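# Wrap foam insulation around a pipe with two hands

## Task

Put the foam insulation sleeve around the pipe so that its slit ends up closed, then release it and withdraw the hands so it stays in place on its own.

## Robot and tools

Robot: two arms, left_arm and right_arm, each ending in a four-digit hand (index, middle, ring, thumb) with sixteen hinge motors. right_arm carries a right hand; left_arm carries its mirror-image left hand. Each hand has a hand point: a reference spot out from the palm side, opposite the index/middle gap, just beyond their knuckles. Its axes: +z runs along straightened fingers toward the tips; +y points out of the palm face (palm surface at y = -0.062 m); +x runs across the palm away from the thumb on the right hand, but toward the thumb on the left hand. Straight fingertips reach about 0.139 m past the knuckles (knuckles at z = -0.017 m). A rigid mast sticks out near the wrist on the palm side and can collide with things. Fingertips carry rubber caps; the rest is hard plastic.

Frames: the scene frame has its origin at table height midway between the nominal arm bases, +z up, +x out over the table, left_arm toward +y (image left/right need not match). Real bases: left_arm at (+0.036, +0.251, +0.023) m, right_arm at (+0.023, -0.355, +0.029) m, each turned very slightly about z. Reported hand positions (metres) and quaternions (wxyz) are in each arm's own base frame; fixed cameras and the table use the scene frame. Readings may be off by a few centimetres, more at long reach.

execute_actions(actions, cameras): actions is a list of actions run one after another; each action lasts 0.5 s and is a table of at most 15 rows, one per 1/30 s control step. If fewer rows are given, the final row is repeated to fill the 15 steps. Every row is one flat list of 48 numbers, each in [-1, 1], covering both arms even if only one moves, in this order: left arm dx, dy, dz, rx, ry, rz; left hand's sixteen hinge goals; left current_limit; left speed; then the same 24 for the right arm and hand.

The six arm numbers are an offset, not a pose: they give the desired hand point displacement relative to that arm's Hand target as it stood when the action began, expressed along that Hand target's own axes. Every row in an action is measured from that same starting target, not from the row before, so a row of zeros means stay at the start target. Because each new action starts from the updated target, sending the same offset again moves further. Scale: 1.0 equals 0.6 m for dx, dy, dz and 180 degrees for rotation; rx, ry, rz form one rotation vector. The controller limits commanded orientation to within 40 degrees of the measured one, and the hand often comes to rest short of the target (joint play, friction, and a sagging elbow that leaves the hand lower, worse when loaded); if so, command the remaining gap as a further offset, or aim higher. Tiny moves may not start. Near the first joint's axis, small hand motions can swing the whole arm.

The sixteen hand numbers are absolute goal angles, scaled linearly between each hinge's two stops, in this order: index_mcp, index_abd, index_pip, index_dip, middle_mcp, middle_abd, middle_pip, middle_dip, ring_mcp, ring_abd, ring_pip, ring_dip, thumb_cmc, thumb_axl, thumb_mcp, thumb_ipl. Straight values: _mcp +0.75, _abd 0.00, _pip +0.58, _dip +0.70, thumb_cmc +0.71, thumb_axl +0.68, thumb_mcp +0.23, thumb_ipl +0.17. Moving toward -1 curls finger joints toward the palm, swings _abd fingers away from the thumb, and brings thumb_cmc round in front of the palm; thumb_axl rolls the thumb about its own line. A 0 is a real goal; to keep a hand unchanged, resend its hand_goal values plus hand_current_limit and hand_speed. current_limit maps -1..+1 to 0..550 mA (floor 11 mA); low values can leave fingers too weak and also slow them. speed maps to (speed+1)/2 of 8.5 rad/s. Initial settings: current_limit +0.4, speed -0.6; values persist until changed. A finger squeezes only while its goal lies past the object's surface.

cameras: list of names (cam_high, cam_left_end, cam_right_end, cam_side, cam_left_wrist, cam_right_wrist, or "all"); an empty actions list returns all images by default, otherwise none unless asked. Unknown names invalidate the call. All images are 896x504.

zoom_image(camera, region): enlarges [x0, y0, x1, y1] pixels (at most 504 by 504) of the newest image from a camera. read_manual(section) returns only licence texts. finished_scene(scene=1) ends the scene irreversibly; the goal must hold without the robot touching it.

Results: per arm, end_effector_position and quat, Hand target (the commanded pose after clipping, from which the next offset counts), joint positions, velocities (may say "within noise"), torques (include gravity; numbers 3 and 4 wrap at ±28 N m), and some intermediate end_effector_position step readings. Per hand: hand_goal, hand_measured, hand_current_ma (positive pushes toward -1), hand_state per motor (moving, goal, blocked, overload), hand_current_limit, hand_speed.

Avoid: anything falling or left off the table; dropping or releasing moving items; hard hits on fixed or heavy objects (fails the scene); arms or hands pressing on each other, including gripping the other hand's fingers. A motor drawing 495 mA or more for 5 s total shuts off for 10 s. Holding loads, stretched poses or pushing against unreachable targets heats motors; a MOTOR HOT line warns near 85 °C, and at 100 °C the arm goes limp for 30-60 s. Any arm stop discards hand commands sent during it. Time passes while you think, with the robot holding its last command; smooth, low-effort, quick motion is preferred.

Each tool is called after "Request:" as name(argument=value, ...), one argument or row to a line, values as JSON.

## Session

Request:
execute_actions(
  actions=[],
)

Scene clock: 0.00 s.
left_arm: end_effector_position=(+0.8787, -0.0276, +0.1603) hand_goal=(+0.754, +0.000, +0.576, +0.696, +0.754, +0.000, +0.576, +0.696, +0.754, +0.000, +0.576, +0.696, +0.714, +0.678, +0.226, +0.168) hand_measured=(+0.754, +0.000, +0.576, +0.696, +0.754, +0.000, +0.576, +0.696, +0.754, +0.000, +0.576, +0.696, +0.714, +0.678, +0.226, +0.168) hand_current_ma=(+0, +0, +0, +0, +0, +0, +0, +0, +0, +0, +0, +0, +0, +0, +0, +0) hand_state=(goal, goal, goal, goal, goal, goal, goal, goal, goal, goal, goal, goal, goal, goal, goal, goal) hand_current_limit=0.40 hand_speed=-0.60 end_effector_quat_wxyz=(+0.321, +0.596, +0.723, +0.139) | right_arm: end_effector_position=(+0.3757, +0.0626, +0.2667) hand_goal=(+0.754, +0.000, +0.576, +0.696, +0.754, +0.000, +0.576, +0.696, +0.754, +0.000, +0.576, +0.696, +0.714, +0.678, +0.226, +0.168) hand_measured=(+0.754, +0.000, +0.576, +0.696, +0.754, +0.000, +0.576, +0.696, +0.754, +0.000, +0.576, +0.696, +0.714, +0.678, +0.226, +0.168) hand_current_ma=(+0, +0, +0, +0, +0, +0, +0, +0, +0, +0, +0, +0, +0, +0, +0, +0) hand_state=(goal, goal, goal, goal, goal, goal, goal, goal, goal, goal, goal, goal, goal, goal, goal, goal) hand_current_limit=0.40 hand_speed=-0.60 end_effector_quat_wxyz=(+0.115, +0.822, +0.091, +0.550)
Joint positions: left_arm=[-0.055 2.167 1.9 -0.603 0.146 -0.302] | right_arm=[0.643 0.919 0.623 -0.197 0.676 1.578]
Joint velocities: within noise
Joint torques (N m): no reading
Heat: left arm: hottest elbow 29 °C; right arm: hottest waist 31 °C.
Hand target: left_arm +0.8877, -0.0289, +0.1859; +0.339, +0.594, +0.714, +0.151 | right_arm +0.3804, +0.0658, +0.2855; +0.109, +0.813, +0.082, +0.566

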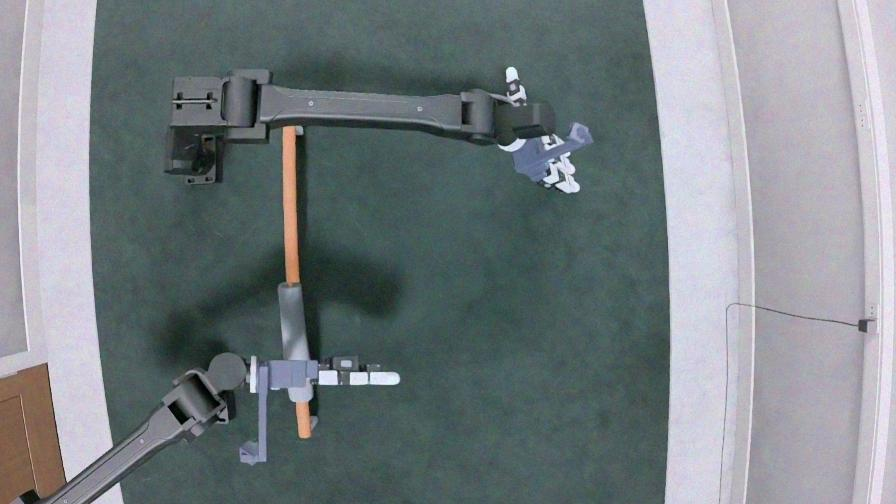

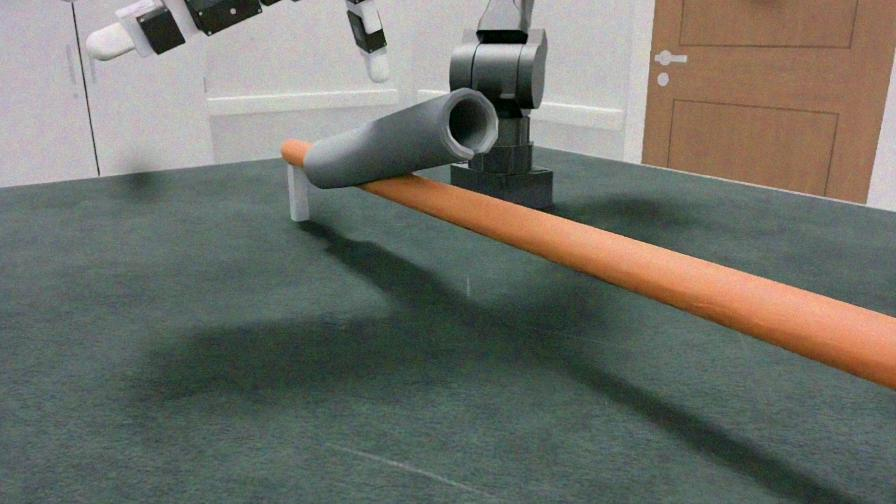

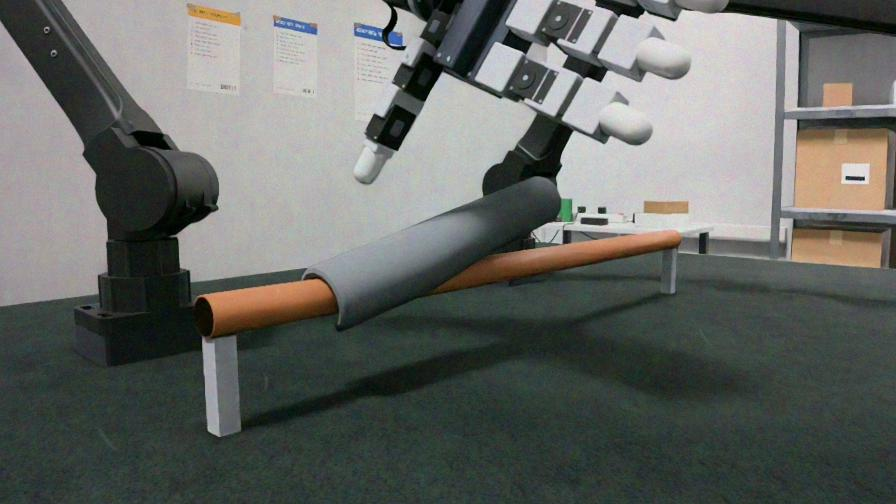

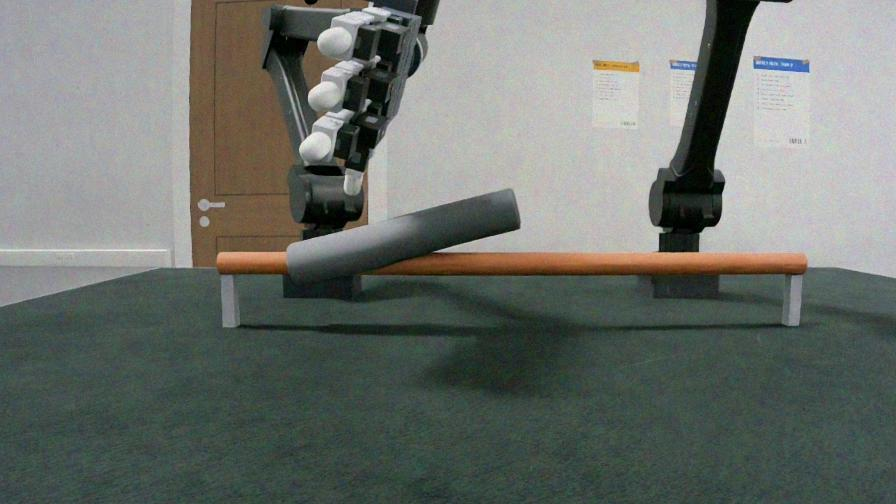

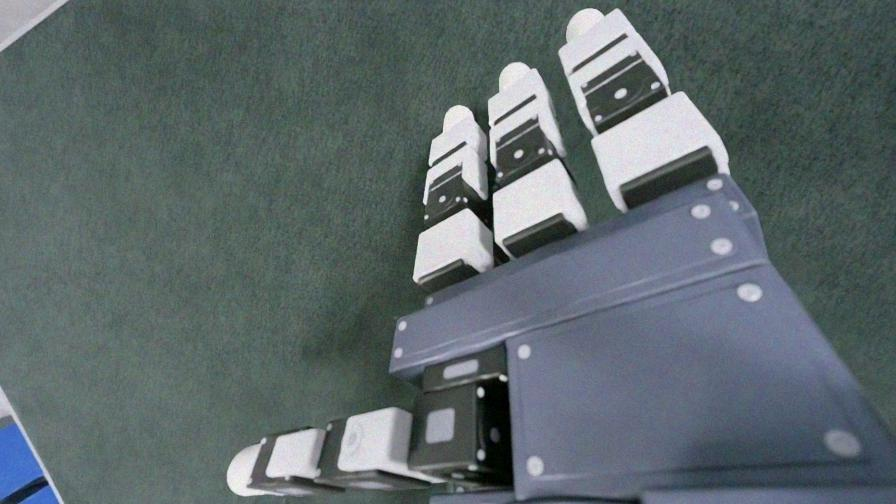

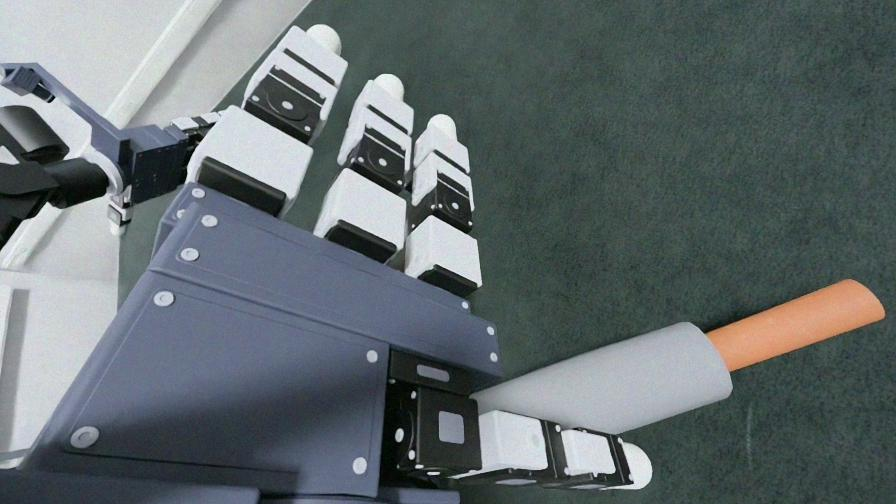

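Request:
zoom_image(
  camera="cam_right_end",
  region=[180, 160, 600, 400],
)

Request:
zoom_image(
  camera="cam_left_end",
  region=[270, 70, 550, 230],
)

Request:
zoom_image(
  camera="cam_side",
  region=[200, 160, 560, 350],
)

Request:
zoom_image(
  camera="cam_high",
  region=[200, 230, 440, 470],
)

Scaled by 1.200 from the camera's 896x504 image, which has a finer 1280x720 frame.

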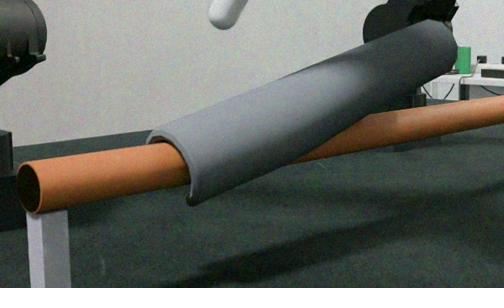

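Scaled by 1.800 from the camera's 896x504 image, which has a finer 1280x720 frame.

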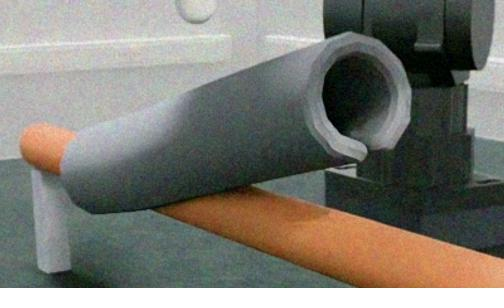

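Scaled by 1.400 from the camera's 896x504 image, which has a finer 1280x720 frame.

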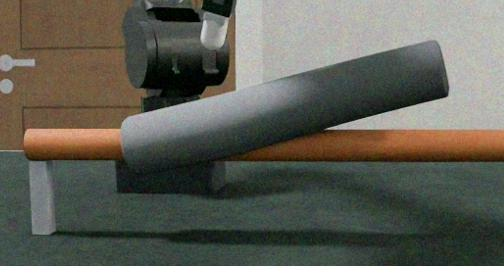

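Scaled by 2.100 from the camera's 896x504 image, which has a finer 1280x720 frame.

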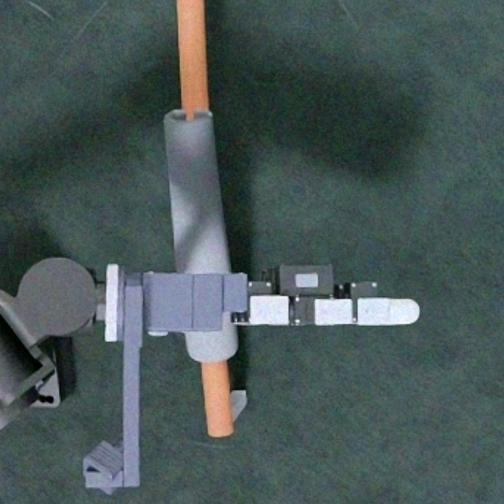

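Request:
execute_actions(
  actions=[
    [[0,0,0,0,0,0,0.754,0,0.576,0.696,0.754,0,0.576,0.696,0.754,0,0.576,0.696,0.714,0.678,0.226,0.168,0.4,-0.6,0.075,0.022,-0.028,0,0,0,0.754,0,-0.737,-0.609,0.754,0,-0.737,-0.609,0.754,0,-0.737,-0.609,0.714,0.678,0.226,0.168,0.4,-0.6]],
    [[0,0,0,0,0,0,0.754,0,0.576,0.696,0.754,0,0.576,0.696,0.754,0,0.576,0.696,0.714,0.678,0.226,0.168,0.4,-0.6,0.075,0.022,-0.028,0,0,0,0.754,0,-0.737,-0.609,0.754,0,-0.737,-0.609,0.754,0,-0.737,-0.609,0.714,0.678,0.226,0.168,0.4,-0.6]],
    [[0,0,0,0,0,0,0.754,0,0.576,0.696,0.754,0,0.576,0.696,0.754,0,0.576,0.696,0.714,0.678,0.226,0.168,0.4,-0.6,0,0,0,0.0869,-0.0588,-0.0942,0.754,0,-0.737,-0.609,0.754,0,-0.737,-0.609,0.754,0,-0.737,-0.609,0.714,0.678,0.226,0.168,0.4,-0.6]],
    [[0,0,0,0,0,0,0.754,0,0.576,0.696,0.754,0,0.576,0.696,0.754,0,0.576,0.696,0.714,0.678,0.226,0.168,0.4,-0.6,0,0,0,0.0869,-0.0588,-0.0942,0.754,0,-0.737,-0.609,0.754,0,-0.737,-0.609,0.754,0,-0.737,-0.609,0.714,0.678,0.226,0.168,0.4,-0.6]],
  ],
  cameras=["cam_side"],
)

Scene clock: 316.23 s.
left_arm: end_effector_position=(+0.8787, -0.0276, +0.1603) hand_goal=(+0.754, +0.000, +0.576, +0.696, +0.754, +0.000, +0.576, +0.696, +0.754, +0.000, +0.576, +0.696, +0.714, +0.678, +0.226, +0.168) hand_measured=(+0.756, +0.000, +0.576, +0.696, +0.756, +0.000, +0.576, +0.696, +0.756, +0.000, +0.576, +0.696, +0.718, +0.678, +0.224, +0.168) hand_current_ma=(+2, +0, +1, +0, +3, +0, +1, +0, +3, +0, +1, +0, +4, -1, -1, +0) hand_state=(goal, goal, goal, goal, goal, goal, goal, goal, goal, goal, goal, goal, goal, goal, goal, goal) hand_current_limit=0.40 hand_speed=-0.60 end_effector_quat_wxyz=(+0.321, +0.596, +0.723, +0.139) | right_arm: end_effector_position=(+0.3733, +0.0647, +0.3535) hand_goal=(+0.754, +0.000, -0.736, -0.608, +0.754, +0.000, -0.736, -0.608, +0.754, +0.000, -0.736, -0.608, +0.714, +0.678, +0.226, +0.168) hand_measured=(+0.758, +0.002, -0.732, -0.606, +0.758, +0.002, -0.732, -0.606, +0.758, +0.002, -0.732, -0.606, +0.716, +0.678, +0.224, +0.168) hand_current_ma=(+3, +1, +5, +2, +4, +1, +5, +2, +3, +1, +4, +2, +1, +0, -2, +0) hand_state=(goal, goal, goal, goal, goal, goal, goal, goal, goal, goal, goal, goal, goal, goal, goal, goal) hand_current_limit=0.40 hand_speed=-0.60 end_effector_quat_wxyz=(+0.057, +0.850, +0.434, +0.293)
Joint positions: left_arm=[-0.055 2.167 1.9 -0.603 0.146 -0.302] | right_arm=[0.441 0.887 1.072 -1.156 0.092 1.038]
Joint torques (N m): left_arm=[0.5 -28.22 12.72 2.1 0.15 0.08] | right_arm=[1.38 -2.55 11.85 0.55 -0.11 -0.23]
Heat: left arm: hottest elbow 41 °C; right arm: hottest elbow 40 °C.
Hand target: left_arm +0.8877, -0.0289, +0.1859; +0.339, +0.594, +0.714, +0.151 | right_arm +0.3803, +0.0662, +0.3851; +0.060, +0.841, +0.437, +0.313
Off the commanded pose: left_arm 0.027 m, 3 deg | right_arm 0.032 m, 3 deg.
Step readings (end_effector_position of left_arm | right_arm):
0: (+0.8787, -0.0276, +0.1603) | (+0.3757, +0.0626, +0.2667)
1: (+0.8787, -0.0276, +0.1603) | (+0.3757, +0.0626, +0.2667)
2: (+0.8787, -0.0276, +0.1603) | (+0.3754, +0.0630, +0.2667)
4: (+0.8787, -0.0276, +0.1603) | (+0.3741, +0.0620, +0.2685)
8: (+0.8787, -0.0276, +0.1603) | (+0.3735, +0.0616, +0.2847)
15: (+0.8787, -0.0276, +0.1603) | (+0.3751, +0.0628, +0.3064)
16: (+0.8787, -0.0276, +0.1603) | (+0.3750, +0.0628, +0.3068)
17: (+0.8787, -0.0276, +0.1603) | (+0.3746, +0.0624, +0.3061)
19: (+0.8787, -0.0276, +0.1603) | (+0.3741, +0.0620, +0.3117)
23: (+0.8787, -0.0276, +0.1603) | (+0.3763, +0.0637, +0.3358)
30: (+0.8787, -0.0276, +0.1603) | (+0.3775, +0.0646, +0.3564)
31: (+0.8787, -0.0276, +0.1603) | (+0.3774, +0.0648, +0.3556)
32: (+0.8787, -0.0276, +0.1603) | (+0.3783, +0.0666, +0.3528)
34: (+0.8787, -0.0276, +0.1603) | (+0.3792, +0.0745, +0.3429)
38: (+0.8787, -0.0276, +0.1603) | (+0.3730, +0.0743, +0.3344)
45: (+0.8787, -0.0276, +0.1603) | (+0.3748, +0.0645, +0.3484)
46: (+0.8787, -0.0276, +0.1603) | (+0.3751, +0.0648, +0.3493)
47: (+0.8787, -0.0276, +0.1603) | (+0.3749, +0.0670, +0.3485)
49: (+0.8787, -0.0276, +0.1603) | (+0.3713, +0.0731, +0.3447)
53: (+0.8787, -0.0276, +0.1603) | (+0.3665, +0.0685, +0.3483)
60: (+0.8787, -0.0276, +0.1603) | (+0.3716, +0.0624, +0.3574)
Images, in order (width x height): cam_side 896x504.

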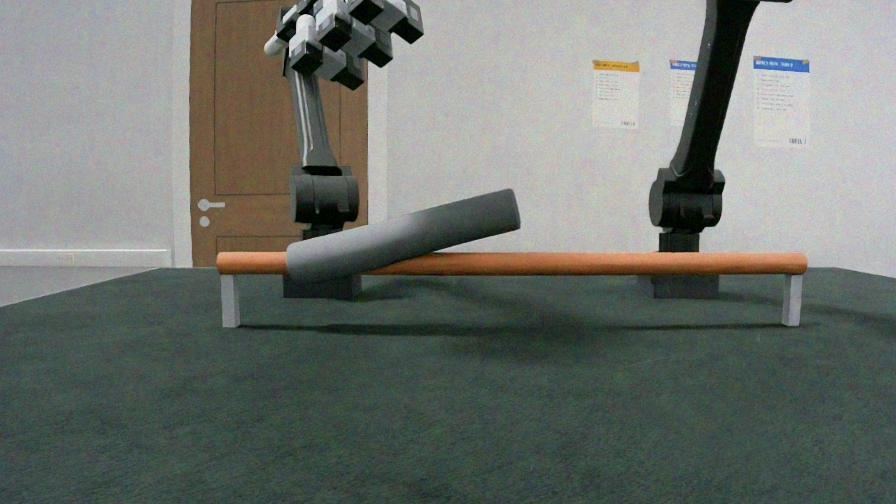

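Request:
execute_actions(
  actions=[
    [[0,0,0,0,0,0,0.754,0,0.576,0.696,0.754,0,0.576,0.696,0.754,0,0.576,0.696,0.714,0.678,0.226,0.168,0.4,-0.6,0,0,0,0.0869,-0.0588,-0.0942,0.754,0,-0.737,-0.609,0.754,0,-0.737,-0.609,0.754,0,-0.737,-0.609,0.714,0.678,0.226,0.168,0.4,-0.6]],
    [[0,0,0,0,0,0,0.754,0,0.576,0.696,0.754,0,0.576,0.696,0.754,0,0.576,0.696,0.714,0.678,0.226,0.168,0.4,-0.6,0,0,0,0.0869,-0.0588,-0.0942,0.754,0,-0.737,-0.609,0.754,0,-0.737,-0.609,0.754,0,-0.737,-0.609,0.714,0.678,0.226,0.168,0.4,-0.6]],
    [[0,0,0,0,0,0,0.754,0,0.576,0.696,0.754,0,0.576,0.696,0.754,0,0.576,0.696,0.714,0.678,0.226,0.168,0.4,-0.6,-0.0617,-0.1317,0.0,0,0,0,0.754,0,-0.737,-0.609,0.754,0,-0.737,-0.609,0.754,0,-0.737,-0.609,0.714,0.678,0.226,0.168,0.4,-0.6]],
  ],
  cameras=["cam_side", "cam_high", "cam_right_end"],
)

Scene clock: 331.47 s.
left_arm: end_effector_position=(+0.8787, -0.0276, +0.1603) hand_goal=(+0.754, +0.000, +0.576, +0.696, +0.754, +0.000, +0.576, +0.696, +0.754, +0.000, +0.576, +0.696, +0.714, +0.678, +0.226, +0.168) hand_measured=(+0.756, +0.000, +0.576, +0.696, +0.756, +0.000, +0.576, +0.696, +0.756, +0.000, +0.576, +0.696, +0.718, +0.678, +0.224, +0.168) hand_current_ma=(+2, +0, +1, +0, +3, +0, +1, +0, +3, +0, +1, +0, +4, -1, -1, +0) hand_state=(goal, goal, goal, goal, goal, goal, goal, goal, goal, goal, goal, goal, goal, goal, goal, goal) hand_current_limit=0.40 hand_speed=-0.60 end_effector_quat_wxyz=(+0.321, +0.596, +0.723, +0.139) | right_arm: end_effector_position=(+0.3022, +0.0312, +0.3827) hand_goal=(+0.754, +0.000, -0.736, -0.608, +0.754, +0.000, -0.736, -0.608, +0.754, +0.000, -0.736, -0.608, +0.714, +0.678, +0.226, +0.168) hand_measured=(+0.756, +0.002, -0.732, -0.606, +0.758, +0.002, -0.732, -0.606, +0.756, +0.002, -0.732, -0.606, +0.716, +0.678, +0.224, +0.168) hand_current_ma=(+3, +1, +5, +2, +3, +1, +5, +2, +3, +1, +4, +2, +1, +0, -4, +0) hand_state=(goal, goal, goal, goal, goal, goal, goal, goal, goal, goal, goal, goal, goal, goal, goal, goal) hand_current_limit=0.40 hand_speed=-0.60 end_effector_quat_wxyz=(+0.080, +0.707, +0.691, +0.125)
Joint positions: left_arm=[-0.055 2.167 1.9 -0.603 0.146 -0.302] | right_arm=[0.267 0.792 1.192 -1.674 0.02 0.288]
Joint torques (N m): left_arm=[0.5 -28.22 12.71 2.13 0.15 0.08] | right_arm=[1.32 -0.44 6.78 0.28 0.19 -0.17]
Heat: left arm: hottest elbow 42 °C; right arm: hottest elbow 42 °C.
Hand target: left_arm +0.8877, -0.0289, +0.1859; +0.339, +0.594, +0.714, +0.151 | right_arm +0.3013, +0.0290, +0.3851; +0.000, +0.707, +0.708, +0.000
Off the commanded pose: left_arm 0.027 m, 3 deg | right_arm 0.003 m, 17 deg.
joint sent to its limit (right arm) — joint 4 (wrist pitch), lower limit. The joint targets are off in position and orientation.
Step readings (end_effector_position of left_arm | right_arm):
0: (+0.8787, -0.0276, +0.1603) | (+0.3733, +0.0647, +0.3535)
1: (+0.8787, -0.0276, +0.1603) | (+0.3730, +0.0649, +0.3538)
2: (+0.8787, -0.0276, +0.1603) | (+0.3712, +0.0671, +0.3522)
4: (+0.8787, -0.0276, +0.1603) | (+0.3665, +0.0691, +0.3514)
8: (+0.8787, -0.0276, +0.1603) | (+0.3682, +0.0642, +0.3575)
15: (+0.8787, -0.0276, +0.1603) | (+0.3722, +0.0619, +0.3572)
16: (+0.8787, -0.0276, +0.1603) | (+0.3725, +0.0620, +0.3571)
17: (+0.8787, -0.0276, +0.1603) | (+0.3714, +0.0631, +0.3567)
19: (+0.8787, -0.0276, +0.1603) | (+0.3685, +0.0645, +0.3578)
23: (+0.8787, -0.0276, +0.1603) | (+0.3691, +0.0639, +0.3595)
30: (+0.8787, -0.0276, +0.1603) | (+0.3707, +0.0664, +0.3588)
31: (+0.8787, -0.0276, +0.1603) | (+0.3706, +0.0668, +0.3588)
32: (+0.8787, -0.0276, +0.1603) | (+0.3702, +0.0668, +0.3592)
34: (+0.8787, -0.0276, +0.1603) | (+0.3634, +0.0625, +0.3597)
38: (+0.8787, -0.0276, +0.1603) | (+0.3282, +0.0420, +0.3665)
45: (+0.8787, -0.0276, +0.1603) | (+0.2970, +0.0287, +0.3964)
Images, in order (width x height): cam_high 896x504, cam_right_end 896x504, cam_side 896x504.

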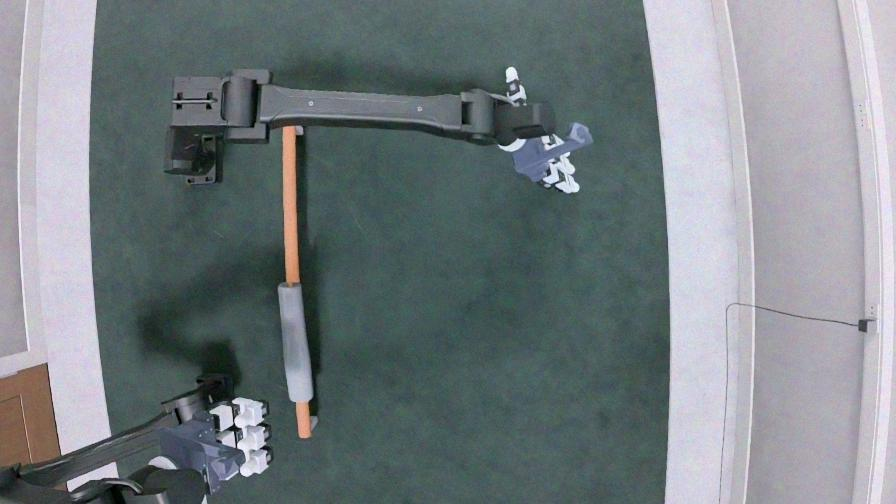

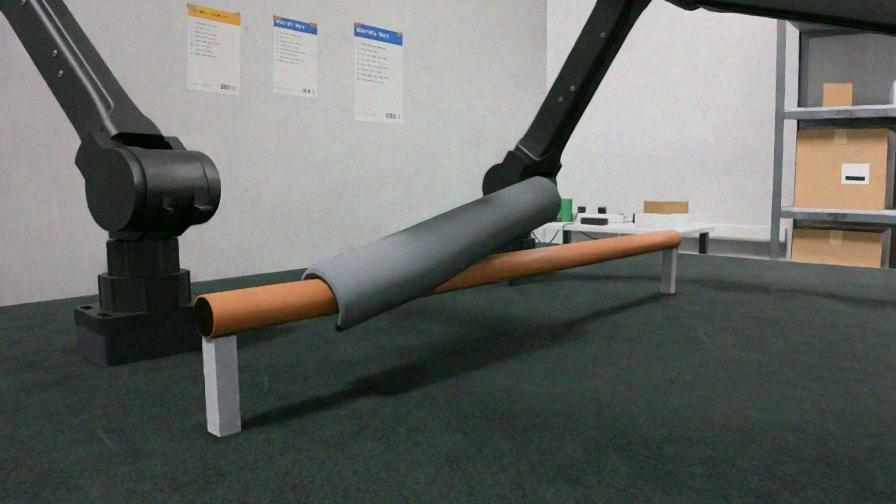

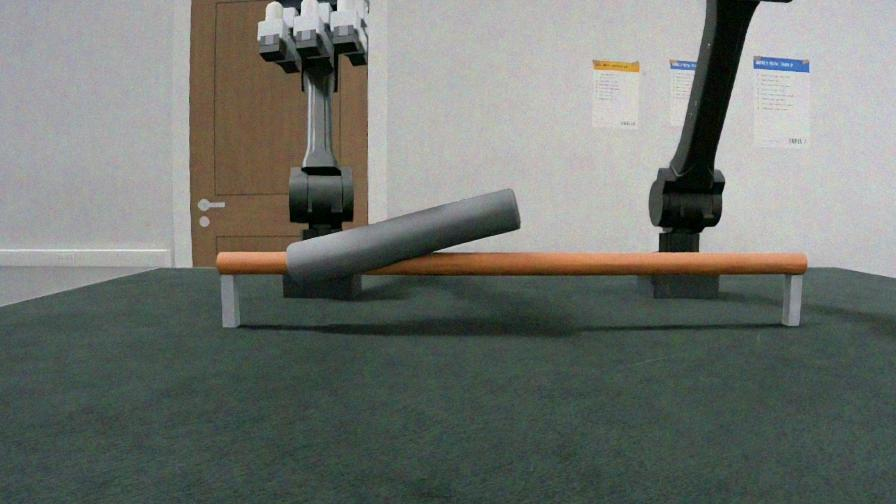

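Request:
execute_actions(
  actions=[
    [[-0.0123,-0.039,-0.1145,0,0,0,0.754,0,0.576,0.696,0.754,0,0.576,0.696,0.754,0,0.576,0.696,0.714,0.678,0.226,0.168,0.4,-0.6,0.03,0.03,0.125,0,0,0,0.754,0,-0.737,-0.609,0.754,0,-0.737,-0.609,0.754,0,-0.737,-0.609,0.714,0.678,0.226,0.168,0.4,-0.6]],
    [[-0.0123,-0.039,-0.1145,0,0,0,0.754,0,0.576,0.696,0.754,0,0.576,0.696,0.754,0,0.576,0.696,0.714,0.678,0.226,0.168,0.4,-0.6,0.03,0.03,0.125,0,0,0,0.754,0,-0.737,-0.609,0.754,0,-0.737,-0.609,0.754,0,-0.737,-0.609,0.714,0.678,0.226,0.168,0.4,-0.6]],
    [[-0.0123,-0.039,-0.1145,0,0,0,0.754,0,0.576,0.696,0.754,0,0.576,0.696,0.754,0,0.576,0.696,0.714,0.678,0.226,0.168,0.4,-0.6,0,0,0,0,0,0,0.754,0,-0.737,-0.609,0.754,0,-0.737,-0.609,0.754,0,-0.737,-0.609,0.714,0.678,0.226,0.168,0.4,-0.6]],
    [[-0.0123,-0.039,-0.1145,0,0,0,0.754,0,0.576,0.696,0.754,0,0.576,0.696,0.754,0,0.576,0.696,0.714,0.678,0.226,0.168,0.4,-0.6,0,0,0,0,0,0,0.754,0,-0.737,-0.609,0.754,0,-0.737,-0.609,0.754,0,-0.737,-0.609,0.714,0.678,0.226,0.168,0.4,-0.6]],
  ],
  cameras=["cam_side", "cam_high", "cam_right_end","cam_left_end","cam_right_wrist"],
)

Scene clock: 397.13 s.
left_arm: end_effector_position=(+0.6415, -0.0204, +0.3438) hand_goal=(+0.754, +0.000, +0.576, +0.696, +0.754, +0.000, +0.576, +0.696, +0.754, +0.000, +0.576, +0.696, +0.714, +0.678, +0.226, +0.168) hand_measured=(+0.758, +0.000, +0.576, +0.696, +0.760, +0.000, +0.576, +0.696, +0.760, +0.000, +0.576, +0.696, +0.720, +0.678, +0.224, +0.168) hand_current_ma=(+7, +0, +1, +0, +8, +0, +1, +0, +9, +0, +1, +0, +7, -1, -3, +0) hand_state=(goal, goal, goal, goal, goal, goal, goal, goal, goal, goal, goal, goal, goal, goal, goal, goal) hand_current_limit=0.40 hand_speed=-0.60 end_effector_quat_wxyz=(+0.344, +0.592, +0.710, +0.163) | right_arm: end_effector_position=(+0.3313, +0.0640, +0.2286) hand_goal=(+0.754, +0.000, -0.736, -0.608, +0.754, +0.000, -0.736, -0.608, +0.754, +0.000, -0.736, -0.608, +0.714, +0.678, +0.226, +0.168) hand_measured=(+0.756, +0.002, -0.732, -0.606, +0.758, +0.002, -0.732, -0.606, +0.756, +0.002, -0.732, -0.606, +0.716, +0.678, +0.222, +0.168) hand_current_ma=(+2, +1, +5, +2, +3, +1, +5, +2, +2, +1, +4, +2, +1, +0, -4, +0) hand_state=(goal, goal, goal, goal, goal, goal, goal, goal, goal, goal, goal, goal, goal, goal, goal, goal) hand_current_limit=0.40 hand_speed=-0.60 end_effector_quat_wxyz=(-0.008, +0.701, +0.713, -0.015)
Joint positions: left_arm=[-0.069 1.421 1.31 -0.687 0.13 -0.302] | right_arm=[0.335 1.036 1.003 -1.573 0 0.317]
Joint torques (N m): left_arm=[-0.5 -15.56 9.76 1.17 0.01 -0.14] | right_arm=[2.55 -4.42 7.27 0.49 -0.17 0.09]
Heat: left arm: hottest elbow 42 °C; right arm: hottest elbow 34 °C.
Hand target: left_arm +0.6375, -0.0290, +0.3361; +0.339, +0.594, +0.714, +0.151 | right_arm +0.3372, +0.0652, +0.2351; +0.000, +0.707, +0.708, +0.000
Off the commanded pose: left_arm 0.012 m, 2 deg | right_arm 0.009 m, 2 deg.
Step readings (end_effector_position of left_arm | right_arm):
0: (+0.8787, -0.0276, +0.1603) | (+0.3022, +0.0312, +0.3827)
1: (+0.8787, -0.0276, +0.1603) | (+0.3022, +0.0312, +0.3827)
2: (+0.8775, -0.0276, +0.1615) | (+0.3019, +0.0311, +0.3804)
4: (+0.8651, -0.0269, +0.1593) | (+0.3010, +0.0313, +0.3675)
8: (+0.8390, -0.0254, +0.1715) | (+0.3085, +0.0382, +0.3296)
15: (+0.8260, -0.0247, +0.2223) | (+0.3212, +0.0458, +0.3013)
16: (+0.8250, -0.0247, +0.2257) | (+0.3212, +0.0458, +0.3013)
17: (+0.8222, -0.0243, +0.2278) | (+0.3210, +0.0458, +0.2993)
19: (+0.8059, -0.0234, +0.2257) | (+0.3215, +0.0478, +0.2877)
23: (+0.7779, -0.0215, +0.2285) | (+0.3210, +0.0566, +0.2488)
30: (+0.7658, -0.0206, +0.2586) | (+0.3310, +0.0641, +0.2285)
31: (+0.7651, -0.0206, +0.2600) | (+0.3310, +0.0640, +0.2285)
32: (+0.7624, -0.0204, +0.2611) | (+0.3314, +0.0641, +0.2286)
34: (+0.7478, -0.0193, +0.2594) | (+0.3313, +0.0640, +0.2286)
38: (+0.7200, -0.0175, +0.2678) | (+0.3313, +0.0640, +0.2286)
45: (+0.7069, -0.0176, +0.3097) | (+0.3313, +0.0640, +0.2286)
46: (+0.7058, -0.0176, +0.3119) | (+0.3313, +0.0640, +0.2286)
47: (+0.7033, -0.0182, +0.3127) | (+0.3313, +0.0640, +0.2286)
49: (+0.6892, -0.0169, +0.3070) | (+0.3313, +0.0640, +0.2286)
53: (+0.6591, -0.0179, +0.3106) | (+0.3313, +0.0640, +0.2286)
60: (+0.6438, -0.0206, +0.3467) | (+0.3313, +0.0640, +0.2286)
Images, in order (width x height): cam_high 896x504, cam_left_end 896x504, cam_right_end 896x504, cam_side 896x504, cam_right_wrist 896x504.

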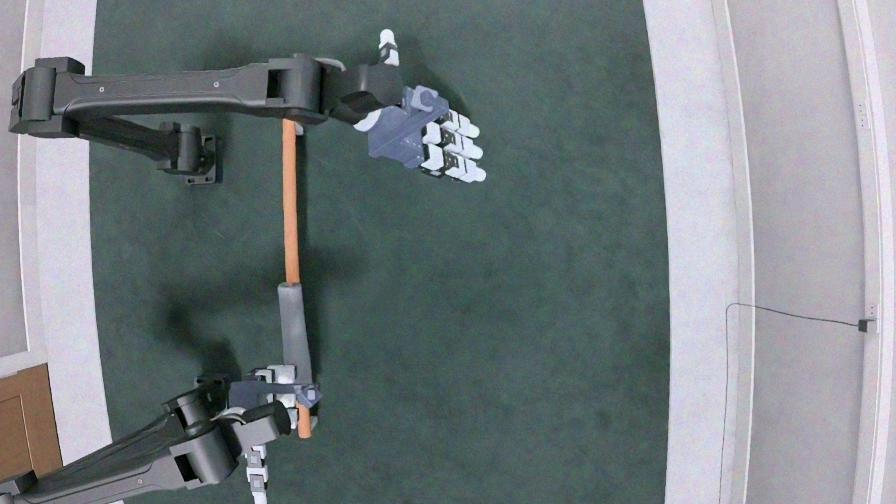

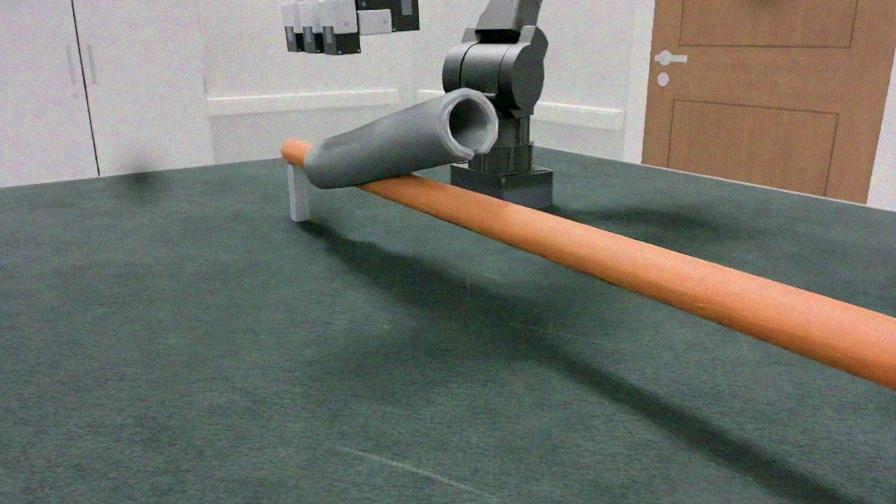

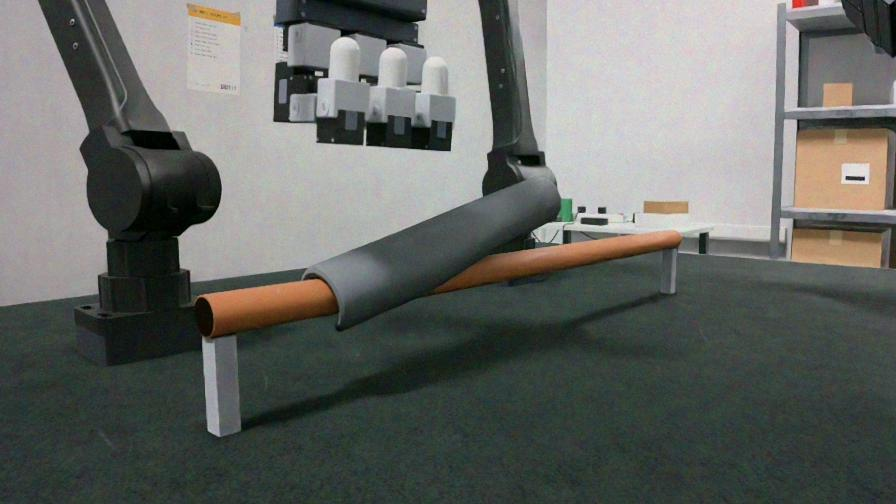

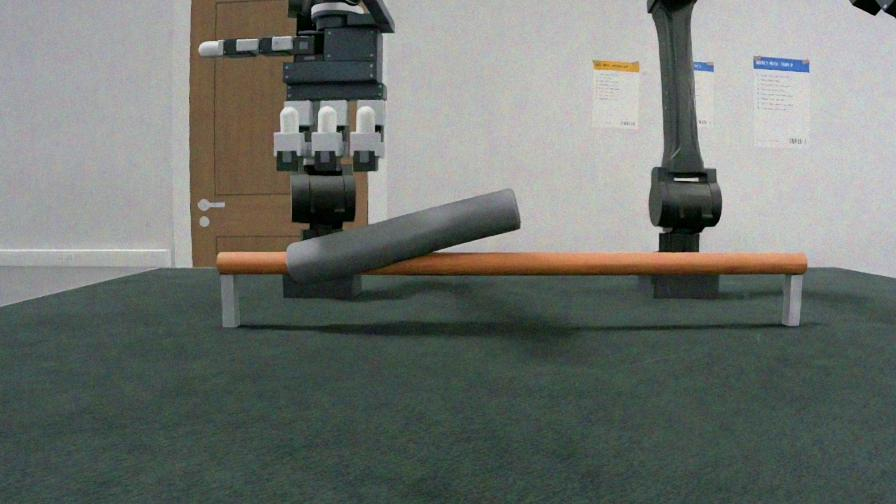

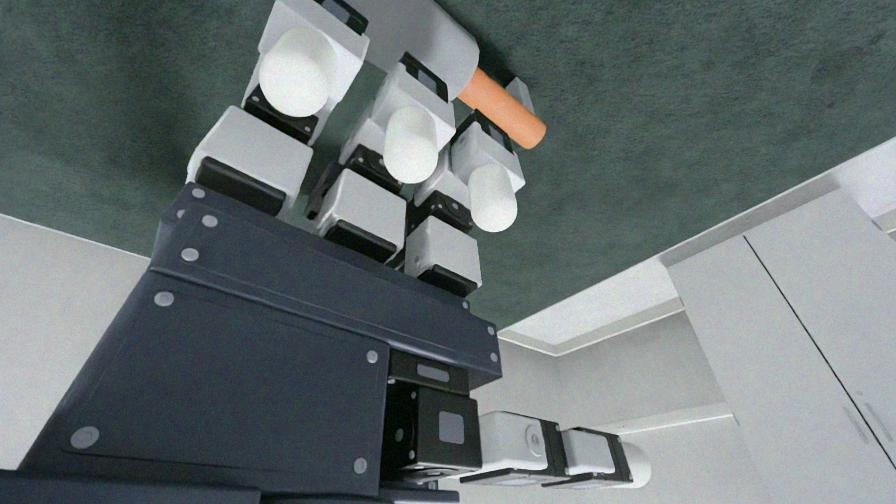

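Request:
execute_actions(
  actions=[
    [[0,0,0,0,0,0,0.754,0,0.576,0.696,0.754,0,0.576,0.696,0.754,0,0.576,0.696,0.714,0.678,0.226,0.168,0.4,-0.6,0.0333,0,0.08,0,0,0,0.754,0,-0.737,-0.609,0.754,0,-0.737,-0.609,0.754,0,-0.737,-0.609,0.714,0.678,0.226,0.168,0.4,-0.6]],
    [[0,0,0,0,0,0,0.754,0,0.576,0.696,0.754,0,0.576,0.696,0.754,0,0.576,0.696,0.714,0.678,0.226,0.168,0.4,-0.6,0,0,0.025,0,0,0,0.754,0,-0.737,-0.609,0.754,0,-0.737,-0.609,0.754,0,-0.737,-0.609,0.714,0.678,0.226,0.168,0.4,-0.6]],
    [[0,0,0,0,0,0,0.754,0,0.576,0.696,0.754,0,0.576,0.696,0.754,0,0.576,0.696,0.714,0.678,0.226,0.168,0.4,-0.6,0,0,0.025,0,0,0,0.754,0,-0.737,-0.609,0.754,0,-0.737,-0.609,0.754,0,-0.737,-0.609,0.714,0.678,0.226,0.168,0.4,-0.6]],
  ],
  cameras=["cam_side", "cam_right_end","cam_left_end"],
)

Scene clock: 441.53 s.
left_arm: end_effector_position=(+0.6415, -0.0204, +0.3438) hand_goal=(+0.754, +0.000, +0.576, +0.696, +0.754, +0.000, +0.576, +0.696, +0.754, +0.000, +0.576, +0.696, +0.714, +0.678, +0.226, +0.168) hand_measured=(+0.758, +0.000, +0.576, +0.696, +0.760, +0.000, +0.576, +0.696, +0.760, +0.000, +0.576, +0.696, +0.720, +0.678, +0.224, +0.168) hand_current_ma=(+7, +0, +1, +0, +8, +0, +1, +0, +9, +0, +1, +0, +7, -1, -3, +0) hand_state=(goal, goal, goal, goal, goal, goal, goal, goal, goal, goal, goal, goal, goal, goal, goal, goal) hand_current_limit=0.40 hand_speed=-0.60 end_effector_quat_wxyz=(+0.344, +0.592, +0.710, +0.163) | right_arm: end_effector_position=(+0.3346, +0.0832, +0.1623) hand_goal=(+0.754, +0.000, -0.736, -0.608, +0.754, +0.000, -0.736, -0.608, +0.754, +0.000, -0.736, -0.608, +0.714, +0.678, +0.226, +0.168) hand_measured=(+0.756, +0.002, -0.732, -0.606, +0.756, +0.002, -0.732, -0.606, +0.748, -0.002, -0.738, -0.606, +0.716, +0.678, +0.222, +0.168) hand_current_ma=(+2, +1, +5, +2, +2, +1, +5, +2, -7, -1, -1, +2, +1, +0, -4, +0) hand_state=(goal, goal, goal, goal, goal, goal, goal, goal, goal, goal, goal, goal, goal, goal, goal, goal) hand_current_limit=0.40 hand_speed=-0.60 end_effector_quat_wxyz=(-0.002, +0.706, +0.708, +0.001)
Joint positions: left_arm=[-0.069 1.421 1.31 -0.687 0.13 -0.302] | right_arm=[0.399 1.068 0.844 -1.347 -0.005 0.397]
Joint torques (N m): left_arm=[-0.44 -15.62 9.72 1.17 0.01 -0.15] | right_arm=[2.61 -3.31 6.13 0.4 0.06 0.06]
Heat: left arm: hottest elbow 40 °C; right arm: hottest elbow 33 °C.
Hand target: left_arm +0.6375, -0.0290, +0.3361; +0.339, +0.594, +0.714, +0.151 | right_arm +0.3372, +0.0852, +0.1571; +0.000, +0.707, +0.708, +0.000
Off the commanded pose: left_arm 0.012 m, 2 deg | right_arm 0.006 m, 0 deg.
Step readings (end_effector_position of left_arm | right_arm):
0: (+0.6415, -0.0204, +0.3438) | (+0.3313, +0.0640, +0.2286)
1: (+0.6415, -0.0204, +0.3438) | (+0.3313, +0.0638, +0.2281)
2: (+0.6415, -0.0204, +0.3438) | (+0.3324, +0.0639, +0.2272)
4: (+0.6415, -0.0204, +0.3438) | (+0.3350, +0.0655, +0.2194)
8: (+0.6415, -0.0204, +0.3438) | (+0.3277, +0.0792, +0.1932)
15: (+0.6415, -0.0204, +0.3438) | (+0.3313, +0.0844, +0.1856)
16: (+0.6415, -0.0204, +0.3438) | (+0.3316, +0.0844, +0.1857)
17: (+0.6415, -0.0204, +0.3438) | (+0.3318, +0.0843, +0.1847)
19: (+0.6415, -0.0204, +0.3438) | (+0.3331, +0.0848, +0.1829)
23: (+0.6415, -0.0204, +0.3438) | (+0.3312, +0.0839, +0.1747)
30: (+0.6415, -0.0204, +0.3438) | (+0.3322, +0.0842, +0.1729)
31: (+0.6415, -0.0204, +0.3438) | (+0.3322, +0.0842, +0.1729)
32: (+0.6415, -0.0204, +0.3438) | (+0.3323, +0.0842, +0.1718)
34: (+0.6415, -0.0204, +0.3438) | (+0.3336, +0.0848, +0.1695)
38: (+0.6415, -0.0204, +0.3438) | (+0.3330, +0.0838, +0.1630)
45: (+0.6415, -0.0204, +0.3438) | (+0.3346, +0.0832, +0.1623)
Images, in order (width x height): cam_left_end 896x504, cam_right_end 896x504, cam_side 896x504.

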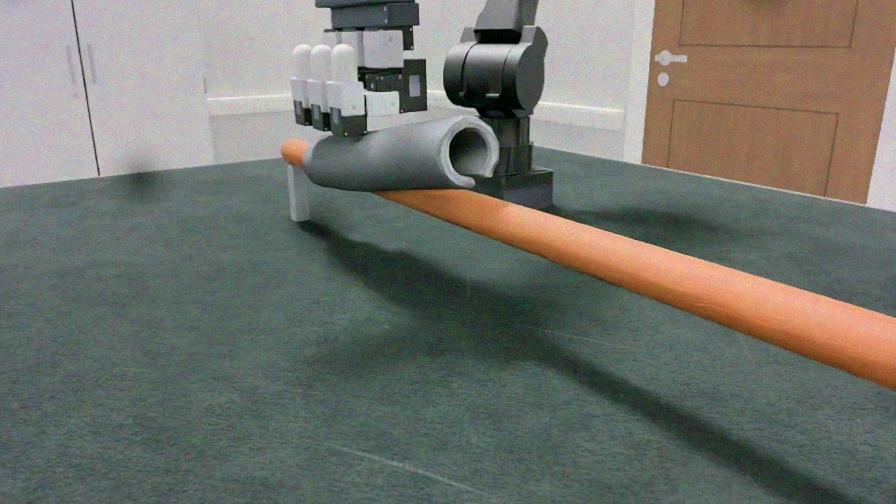

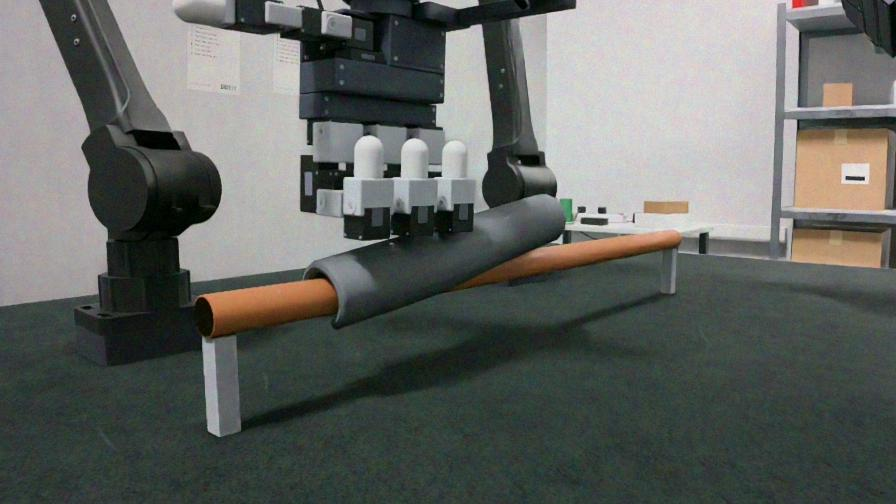

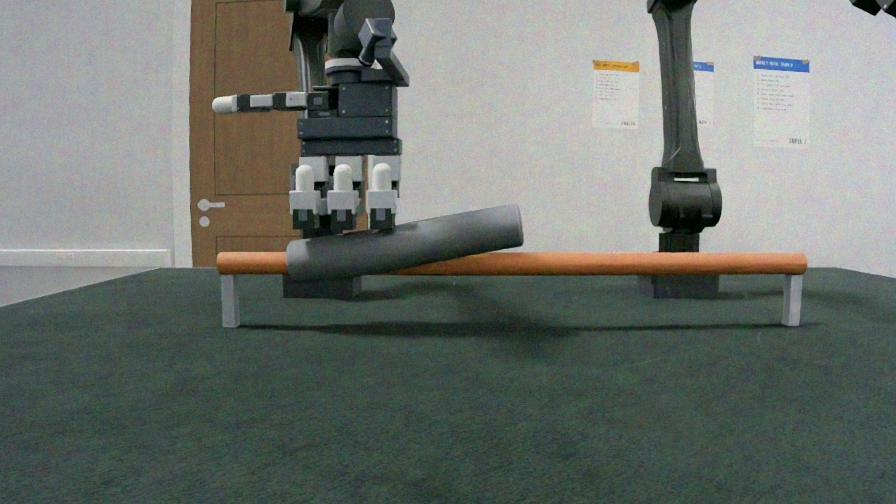

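Request:
execute_actions(
  actions=[
    [[0,0,0,0,0,0,0.754,0,0.576,0.696,0.754,0,0.576,0.696,0.754,0,0.576,0.696,0.714,0.678,0.226,0.168,0.4,-0.6,0,0,0.02,0,0,0,0.754,0,-0.737,-0.609,0.754,0,-0.737,-0.609,0.754,0,-0.737,-0.609,0.714,0.678,0.226,0.168,0.4,-0.6]],
    [[0,0,0,0,0,0,0.754,0,0.576,0.696,0.754,0,0.576,0.696,0.754,0,0.576,0.696,0.714,0.678,0.226,0.168,0.4,-0.6,0,0,0.02,0,0,0,0.754,0,-0.737,-0.609,0.754,0,-0.737,-0.609,0.754,0,-0.737,-0.609,0.714,0.678,0.226,0.168,0.4,-0.6]],
  ],
  cameras=["cam_side", "cam_right_end","cam_left_end"],
)

Scene clock: 451.30 s.
left_arm: end_effector_position=(+0.6415, -0.0204, +0.3438) hand_goal=(+0.754, +0.000, +0.576, +0.696, +0.754, +0.000, +0.576, +0.696, +0.754, +0.000, +0.576, +0.696, +0.714, +0.678, +0.226, +0.168) hand_measured=(+0.758, +0.000, +0.576, +0.696, +0.760, +0.000, +0.576, +0.696, +0.760, +0.000, +0.576, +0.696, +0.720, +0.678, +0.224, +0.168) hand_current_ma=(+7, +0, +1, +0, +8, +0, +1, +0, +9, +0, +1, +0, +7, -1, -3, +0) hand_state=(goal, goal, goal, goal, goal, goal, goal, goal, goal, goal, goal, goal, goal, goal, goal, goal) hand_current_limit=0.40 hand_speed=-0.60 end_effector_quat_wxyz=(+0.344, +0.592, +0.710, +0.163) | right_arm: end_effector_position=(+0.3382, +0.0822, +0.1395) hand_goal=(+0.754, +0.000, -0.736, -0.608, +0.754, +0.000, -0.736, -0.608, +0.754, +0.000, -0.736, -0.608, +0.714, +0.678, +0.226, +0.168) hand_measured=(+0.756, +0.002, -0.732, -0.606, +0.756, +0.002, -0.732, -0.606, +0.740, -0.002, -0.740, -0.606, +0.716, +0.678, +0.222, +0.168) hand_current_ma=(+2, +1, +5, +2, +2, +1, +5, +2, -23, -1, -5, +2, +1, +0, -4, +0) hand_state=(goal, goal, goal, goal, goal, goal, goal, goal, goal, goal, goal, goal, goal, goal, goal, goal) hand_current_limit=0.40 hand_speed=-0.60 end_effector_quat_wxyz=(+0.000, +0.709, +0.705, +0.006)
Joint positions: left_arm=[-0.069 1.421 1.31 -0.687 0.13 -0.302] | right_arm=[0.393 1.088 0.793 -1.265 -0.005 0.4]
Joint torques (N m): left_arm=[-0.5 -15.56 9.72 1.16 0 -0.15] | right_arm=[2.61 -3.37 5.9 0.2 0.06 0.04]
Heat: left arm: hottest elbow 39 °C; right arm: hottest elbow 34 °C.
Hand target: left_arm +0.6375, -0.0290, +0.3361; +0.339, +0.594, +0.714, +0.151 | right_arm +0.3372, +0.0852, +0.1331; +0.000, +0.707, +0.708, +0.000
Off the commanded pose: left_arm 0.012 m, 2 deg | right_arm 0.007 m, 1 deg.
Step readings (end_effector_position of left_arm | right_arm):
0: (+0.6415, -0.0204, +0.3438) | (+0.3346, +0.0832, +0.1623)
1: (+0.6415, -0.0204, +0.3438) | (+0.3349, +0.0834, +0.1625)
2: (+0.6415, -0.0204, +0.3438) | (+0.3347, +0.0833, +0.1613)
4: (+0.6415, -0.0204, +0.3438) | (+0.3348, +0.0833, +0.1587)
8: (+0.6415, -0.0204, +0.3438) | (+0.3352, +0.0824, +0.1525)
15: (+0.6415, -0.0204, +0.3438) | (+0.3364, +0.0817, +0.1513)
16: (+0.6415, -0.0204, +0.3438) | (+0.3364, +0.0817, +0.1513)
17: (+0.6415, -0.0204, +0.3438) | (+0.3365, +0.0818, +0.1502)
19: (+0.6415, -0.0204, +0.3438) | (+0.3370, +0.0820, +0.1483)
23: (+0.6415, -0.0204, +0.3438) | (+0.3371, +0.0819, +0.1417)
30: (+0.6415, -0.0204, +0.3438) | (+0.3382, +0.0822, +0.1395)
Images, in order (width x height): cam_left_end 896x504, cam_right_end 896x504, cam_side 896x504.

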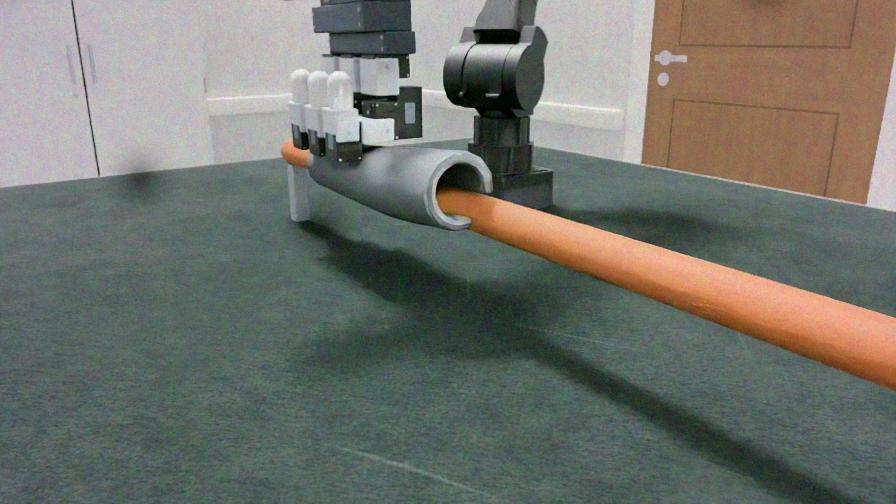

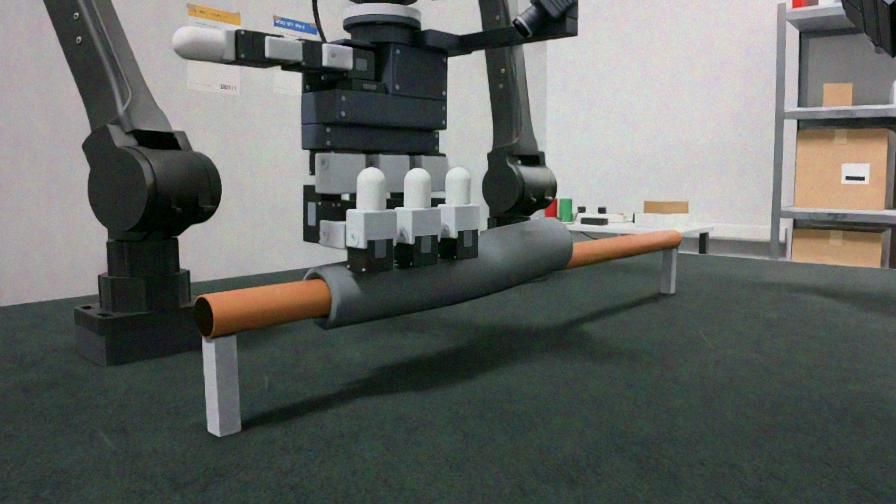

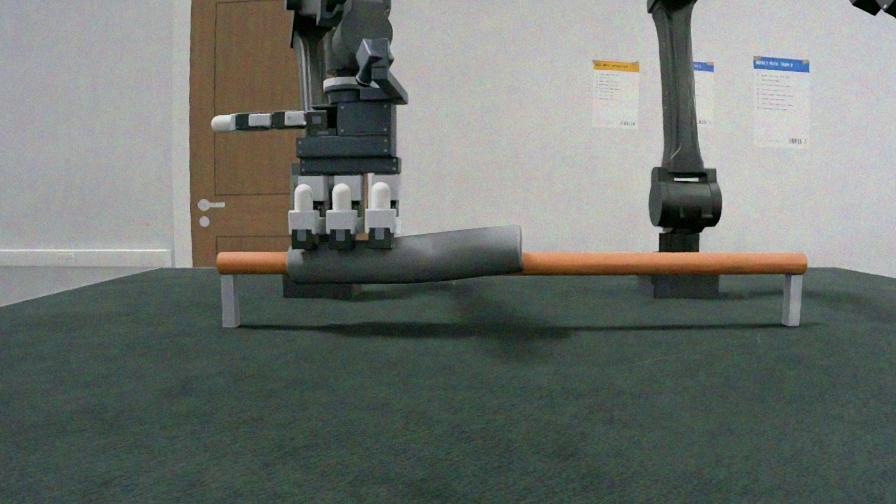

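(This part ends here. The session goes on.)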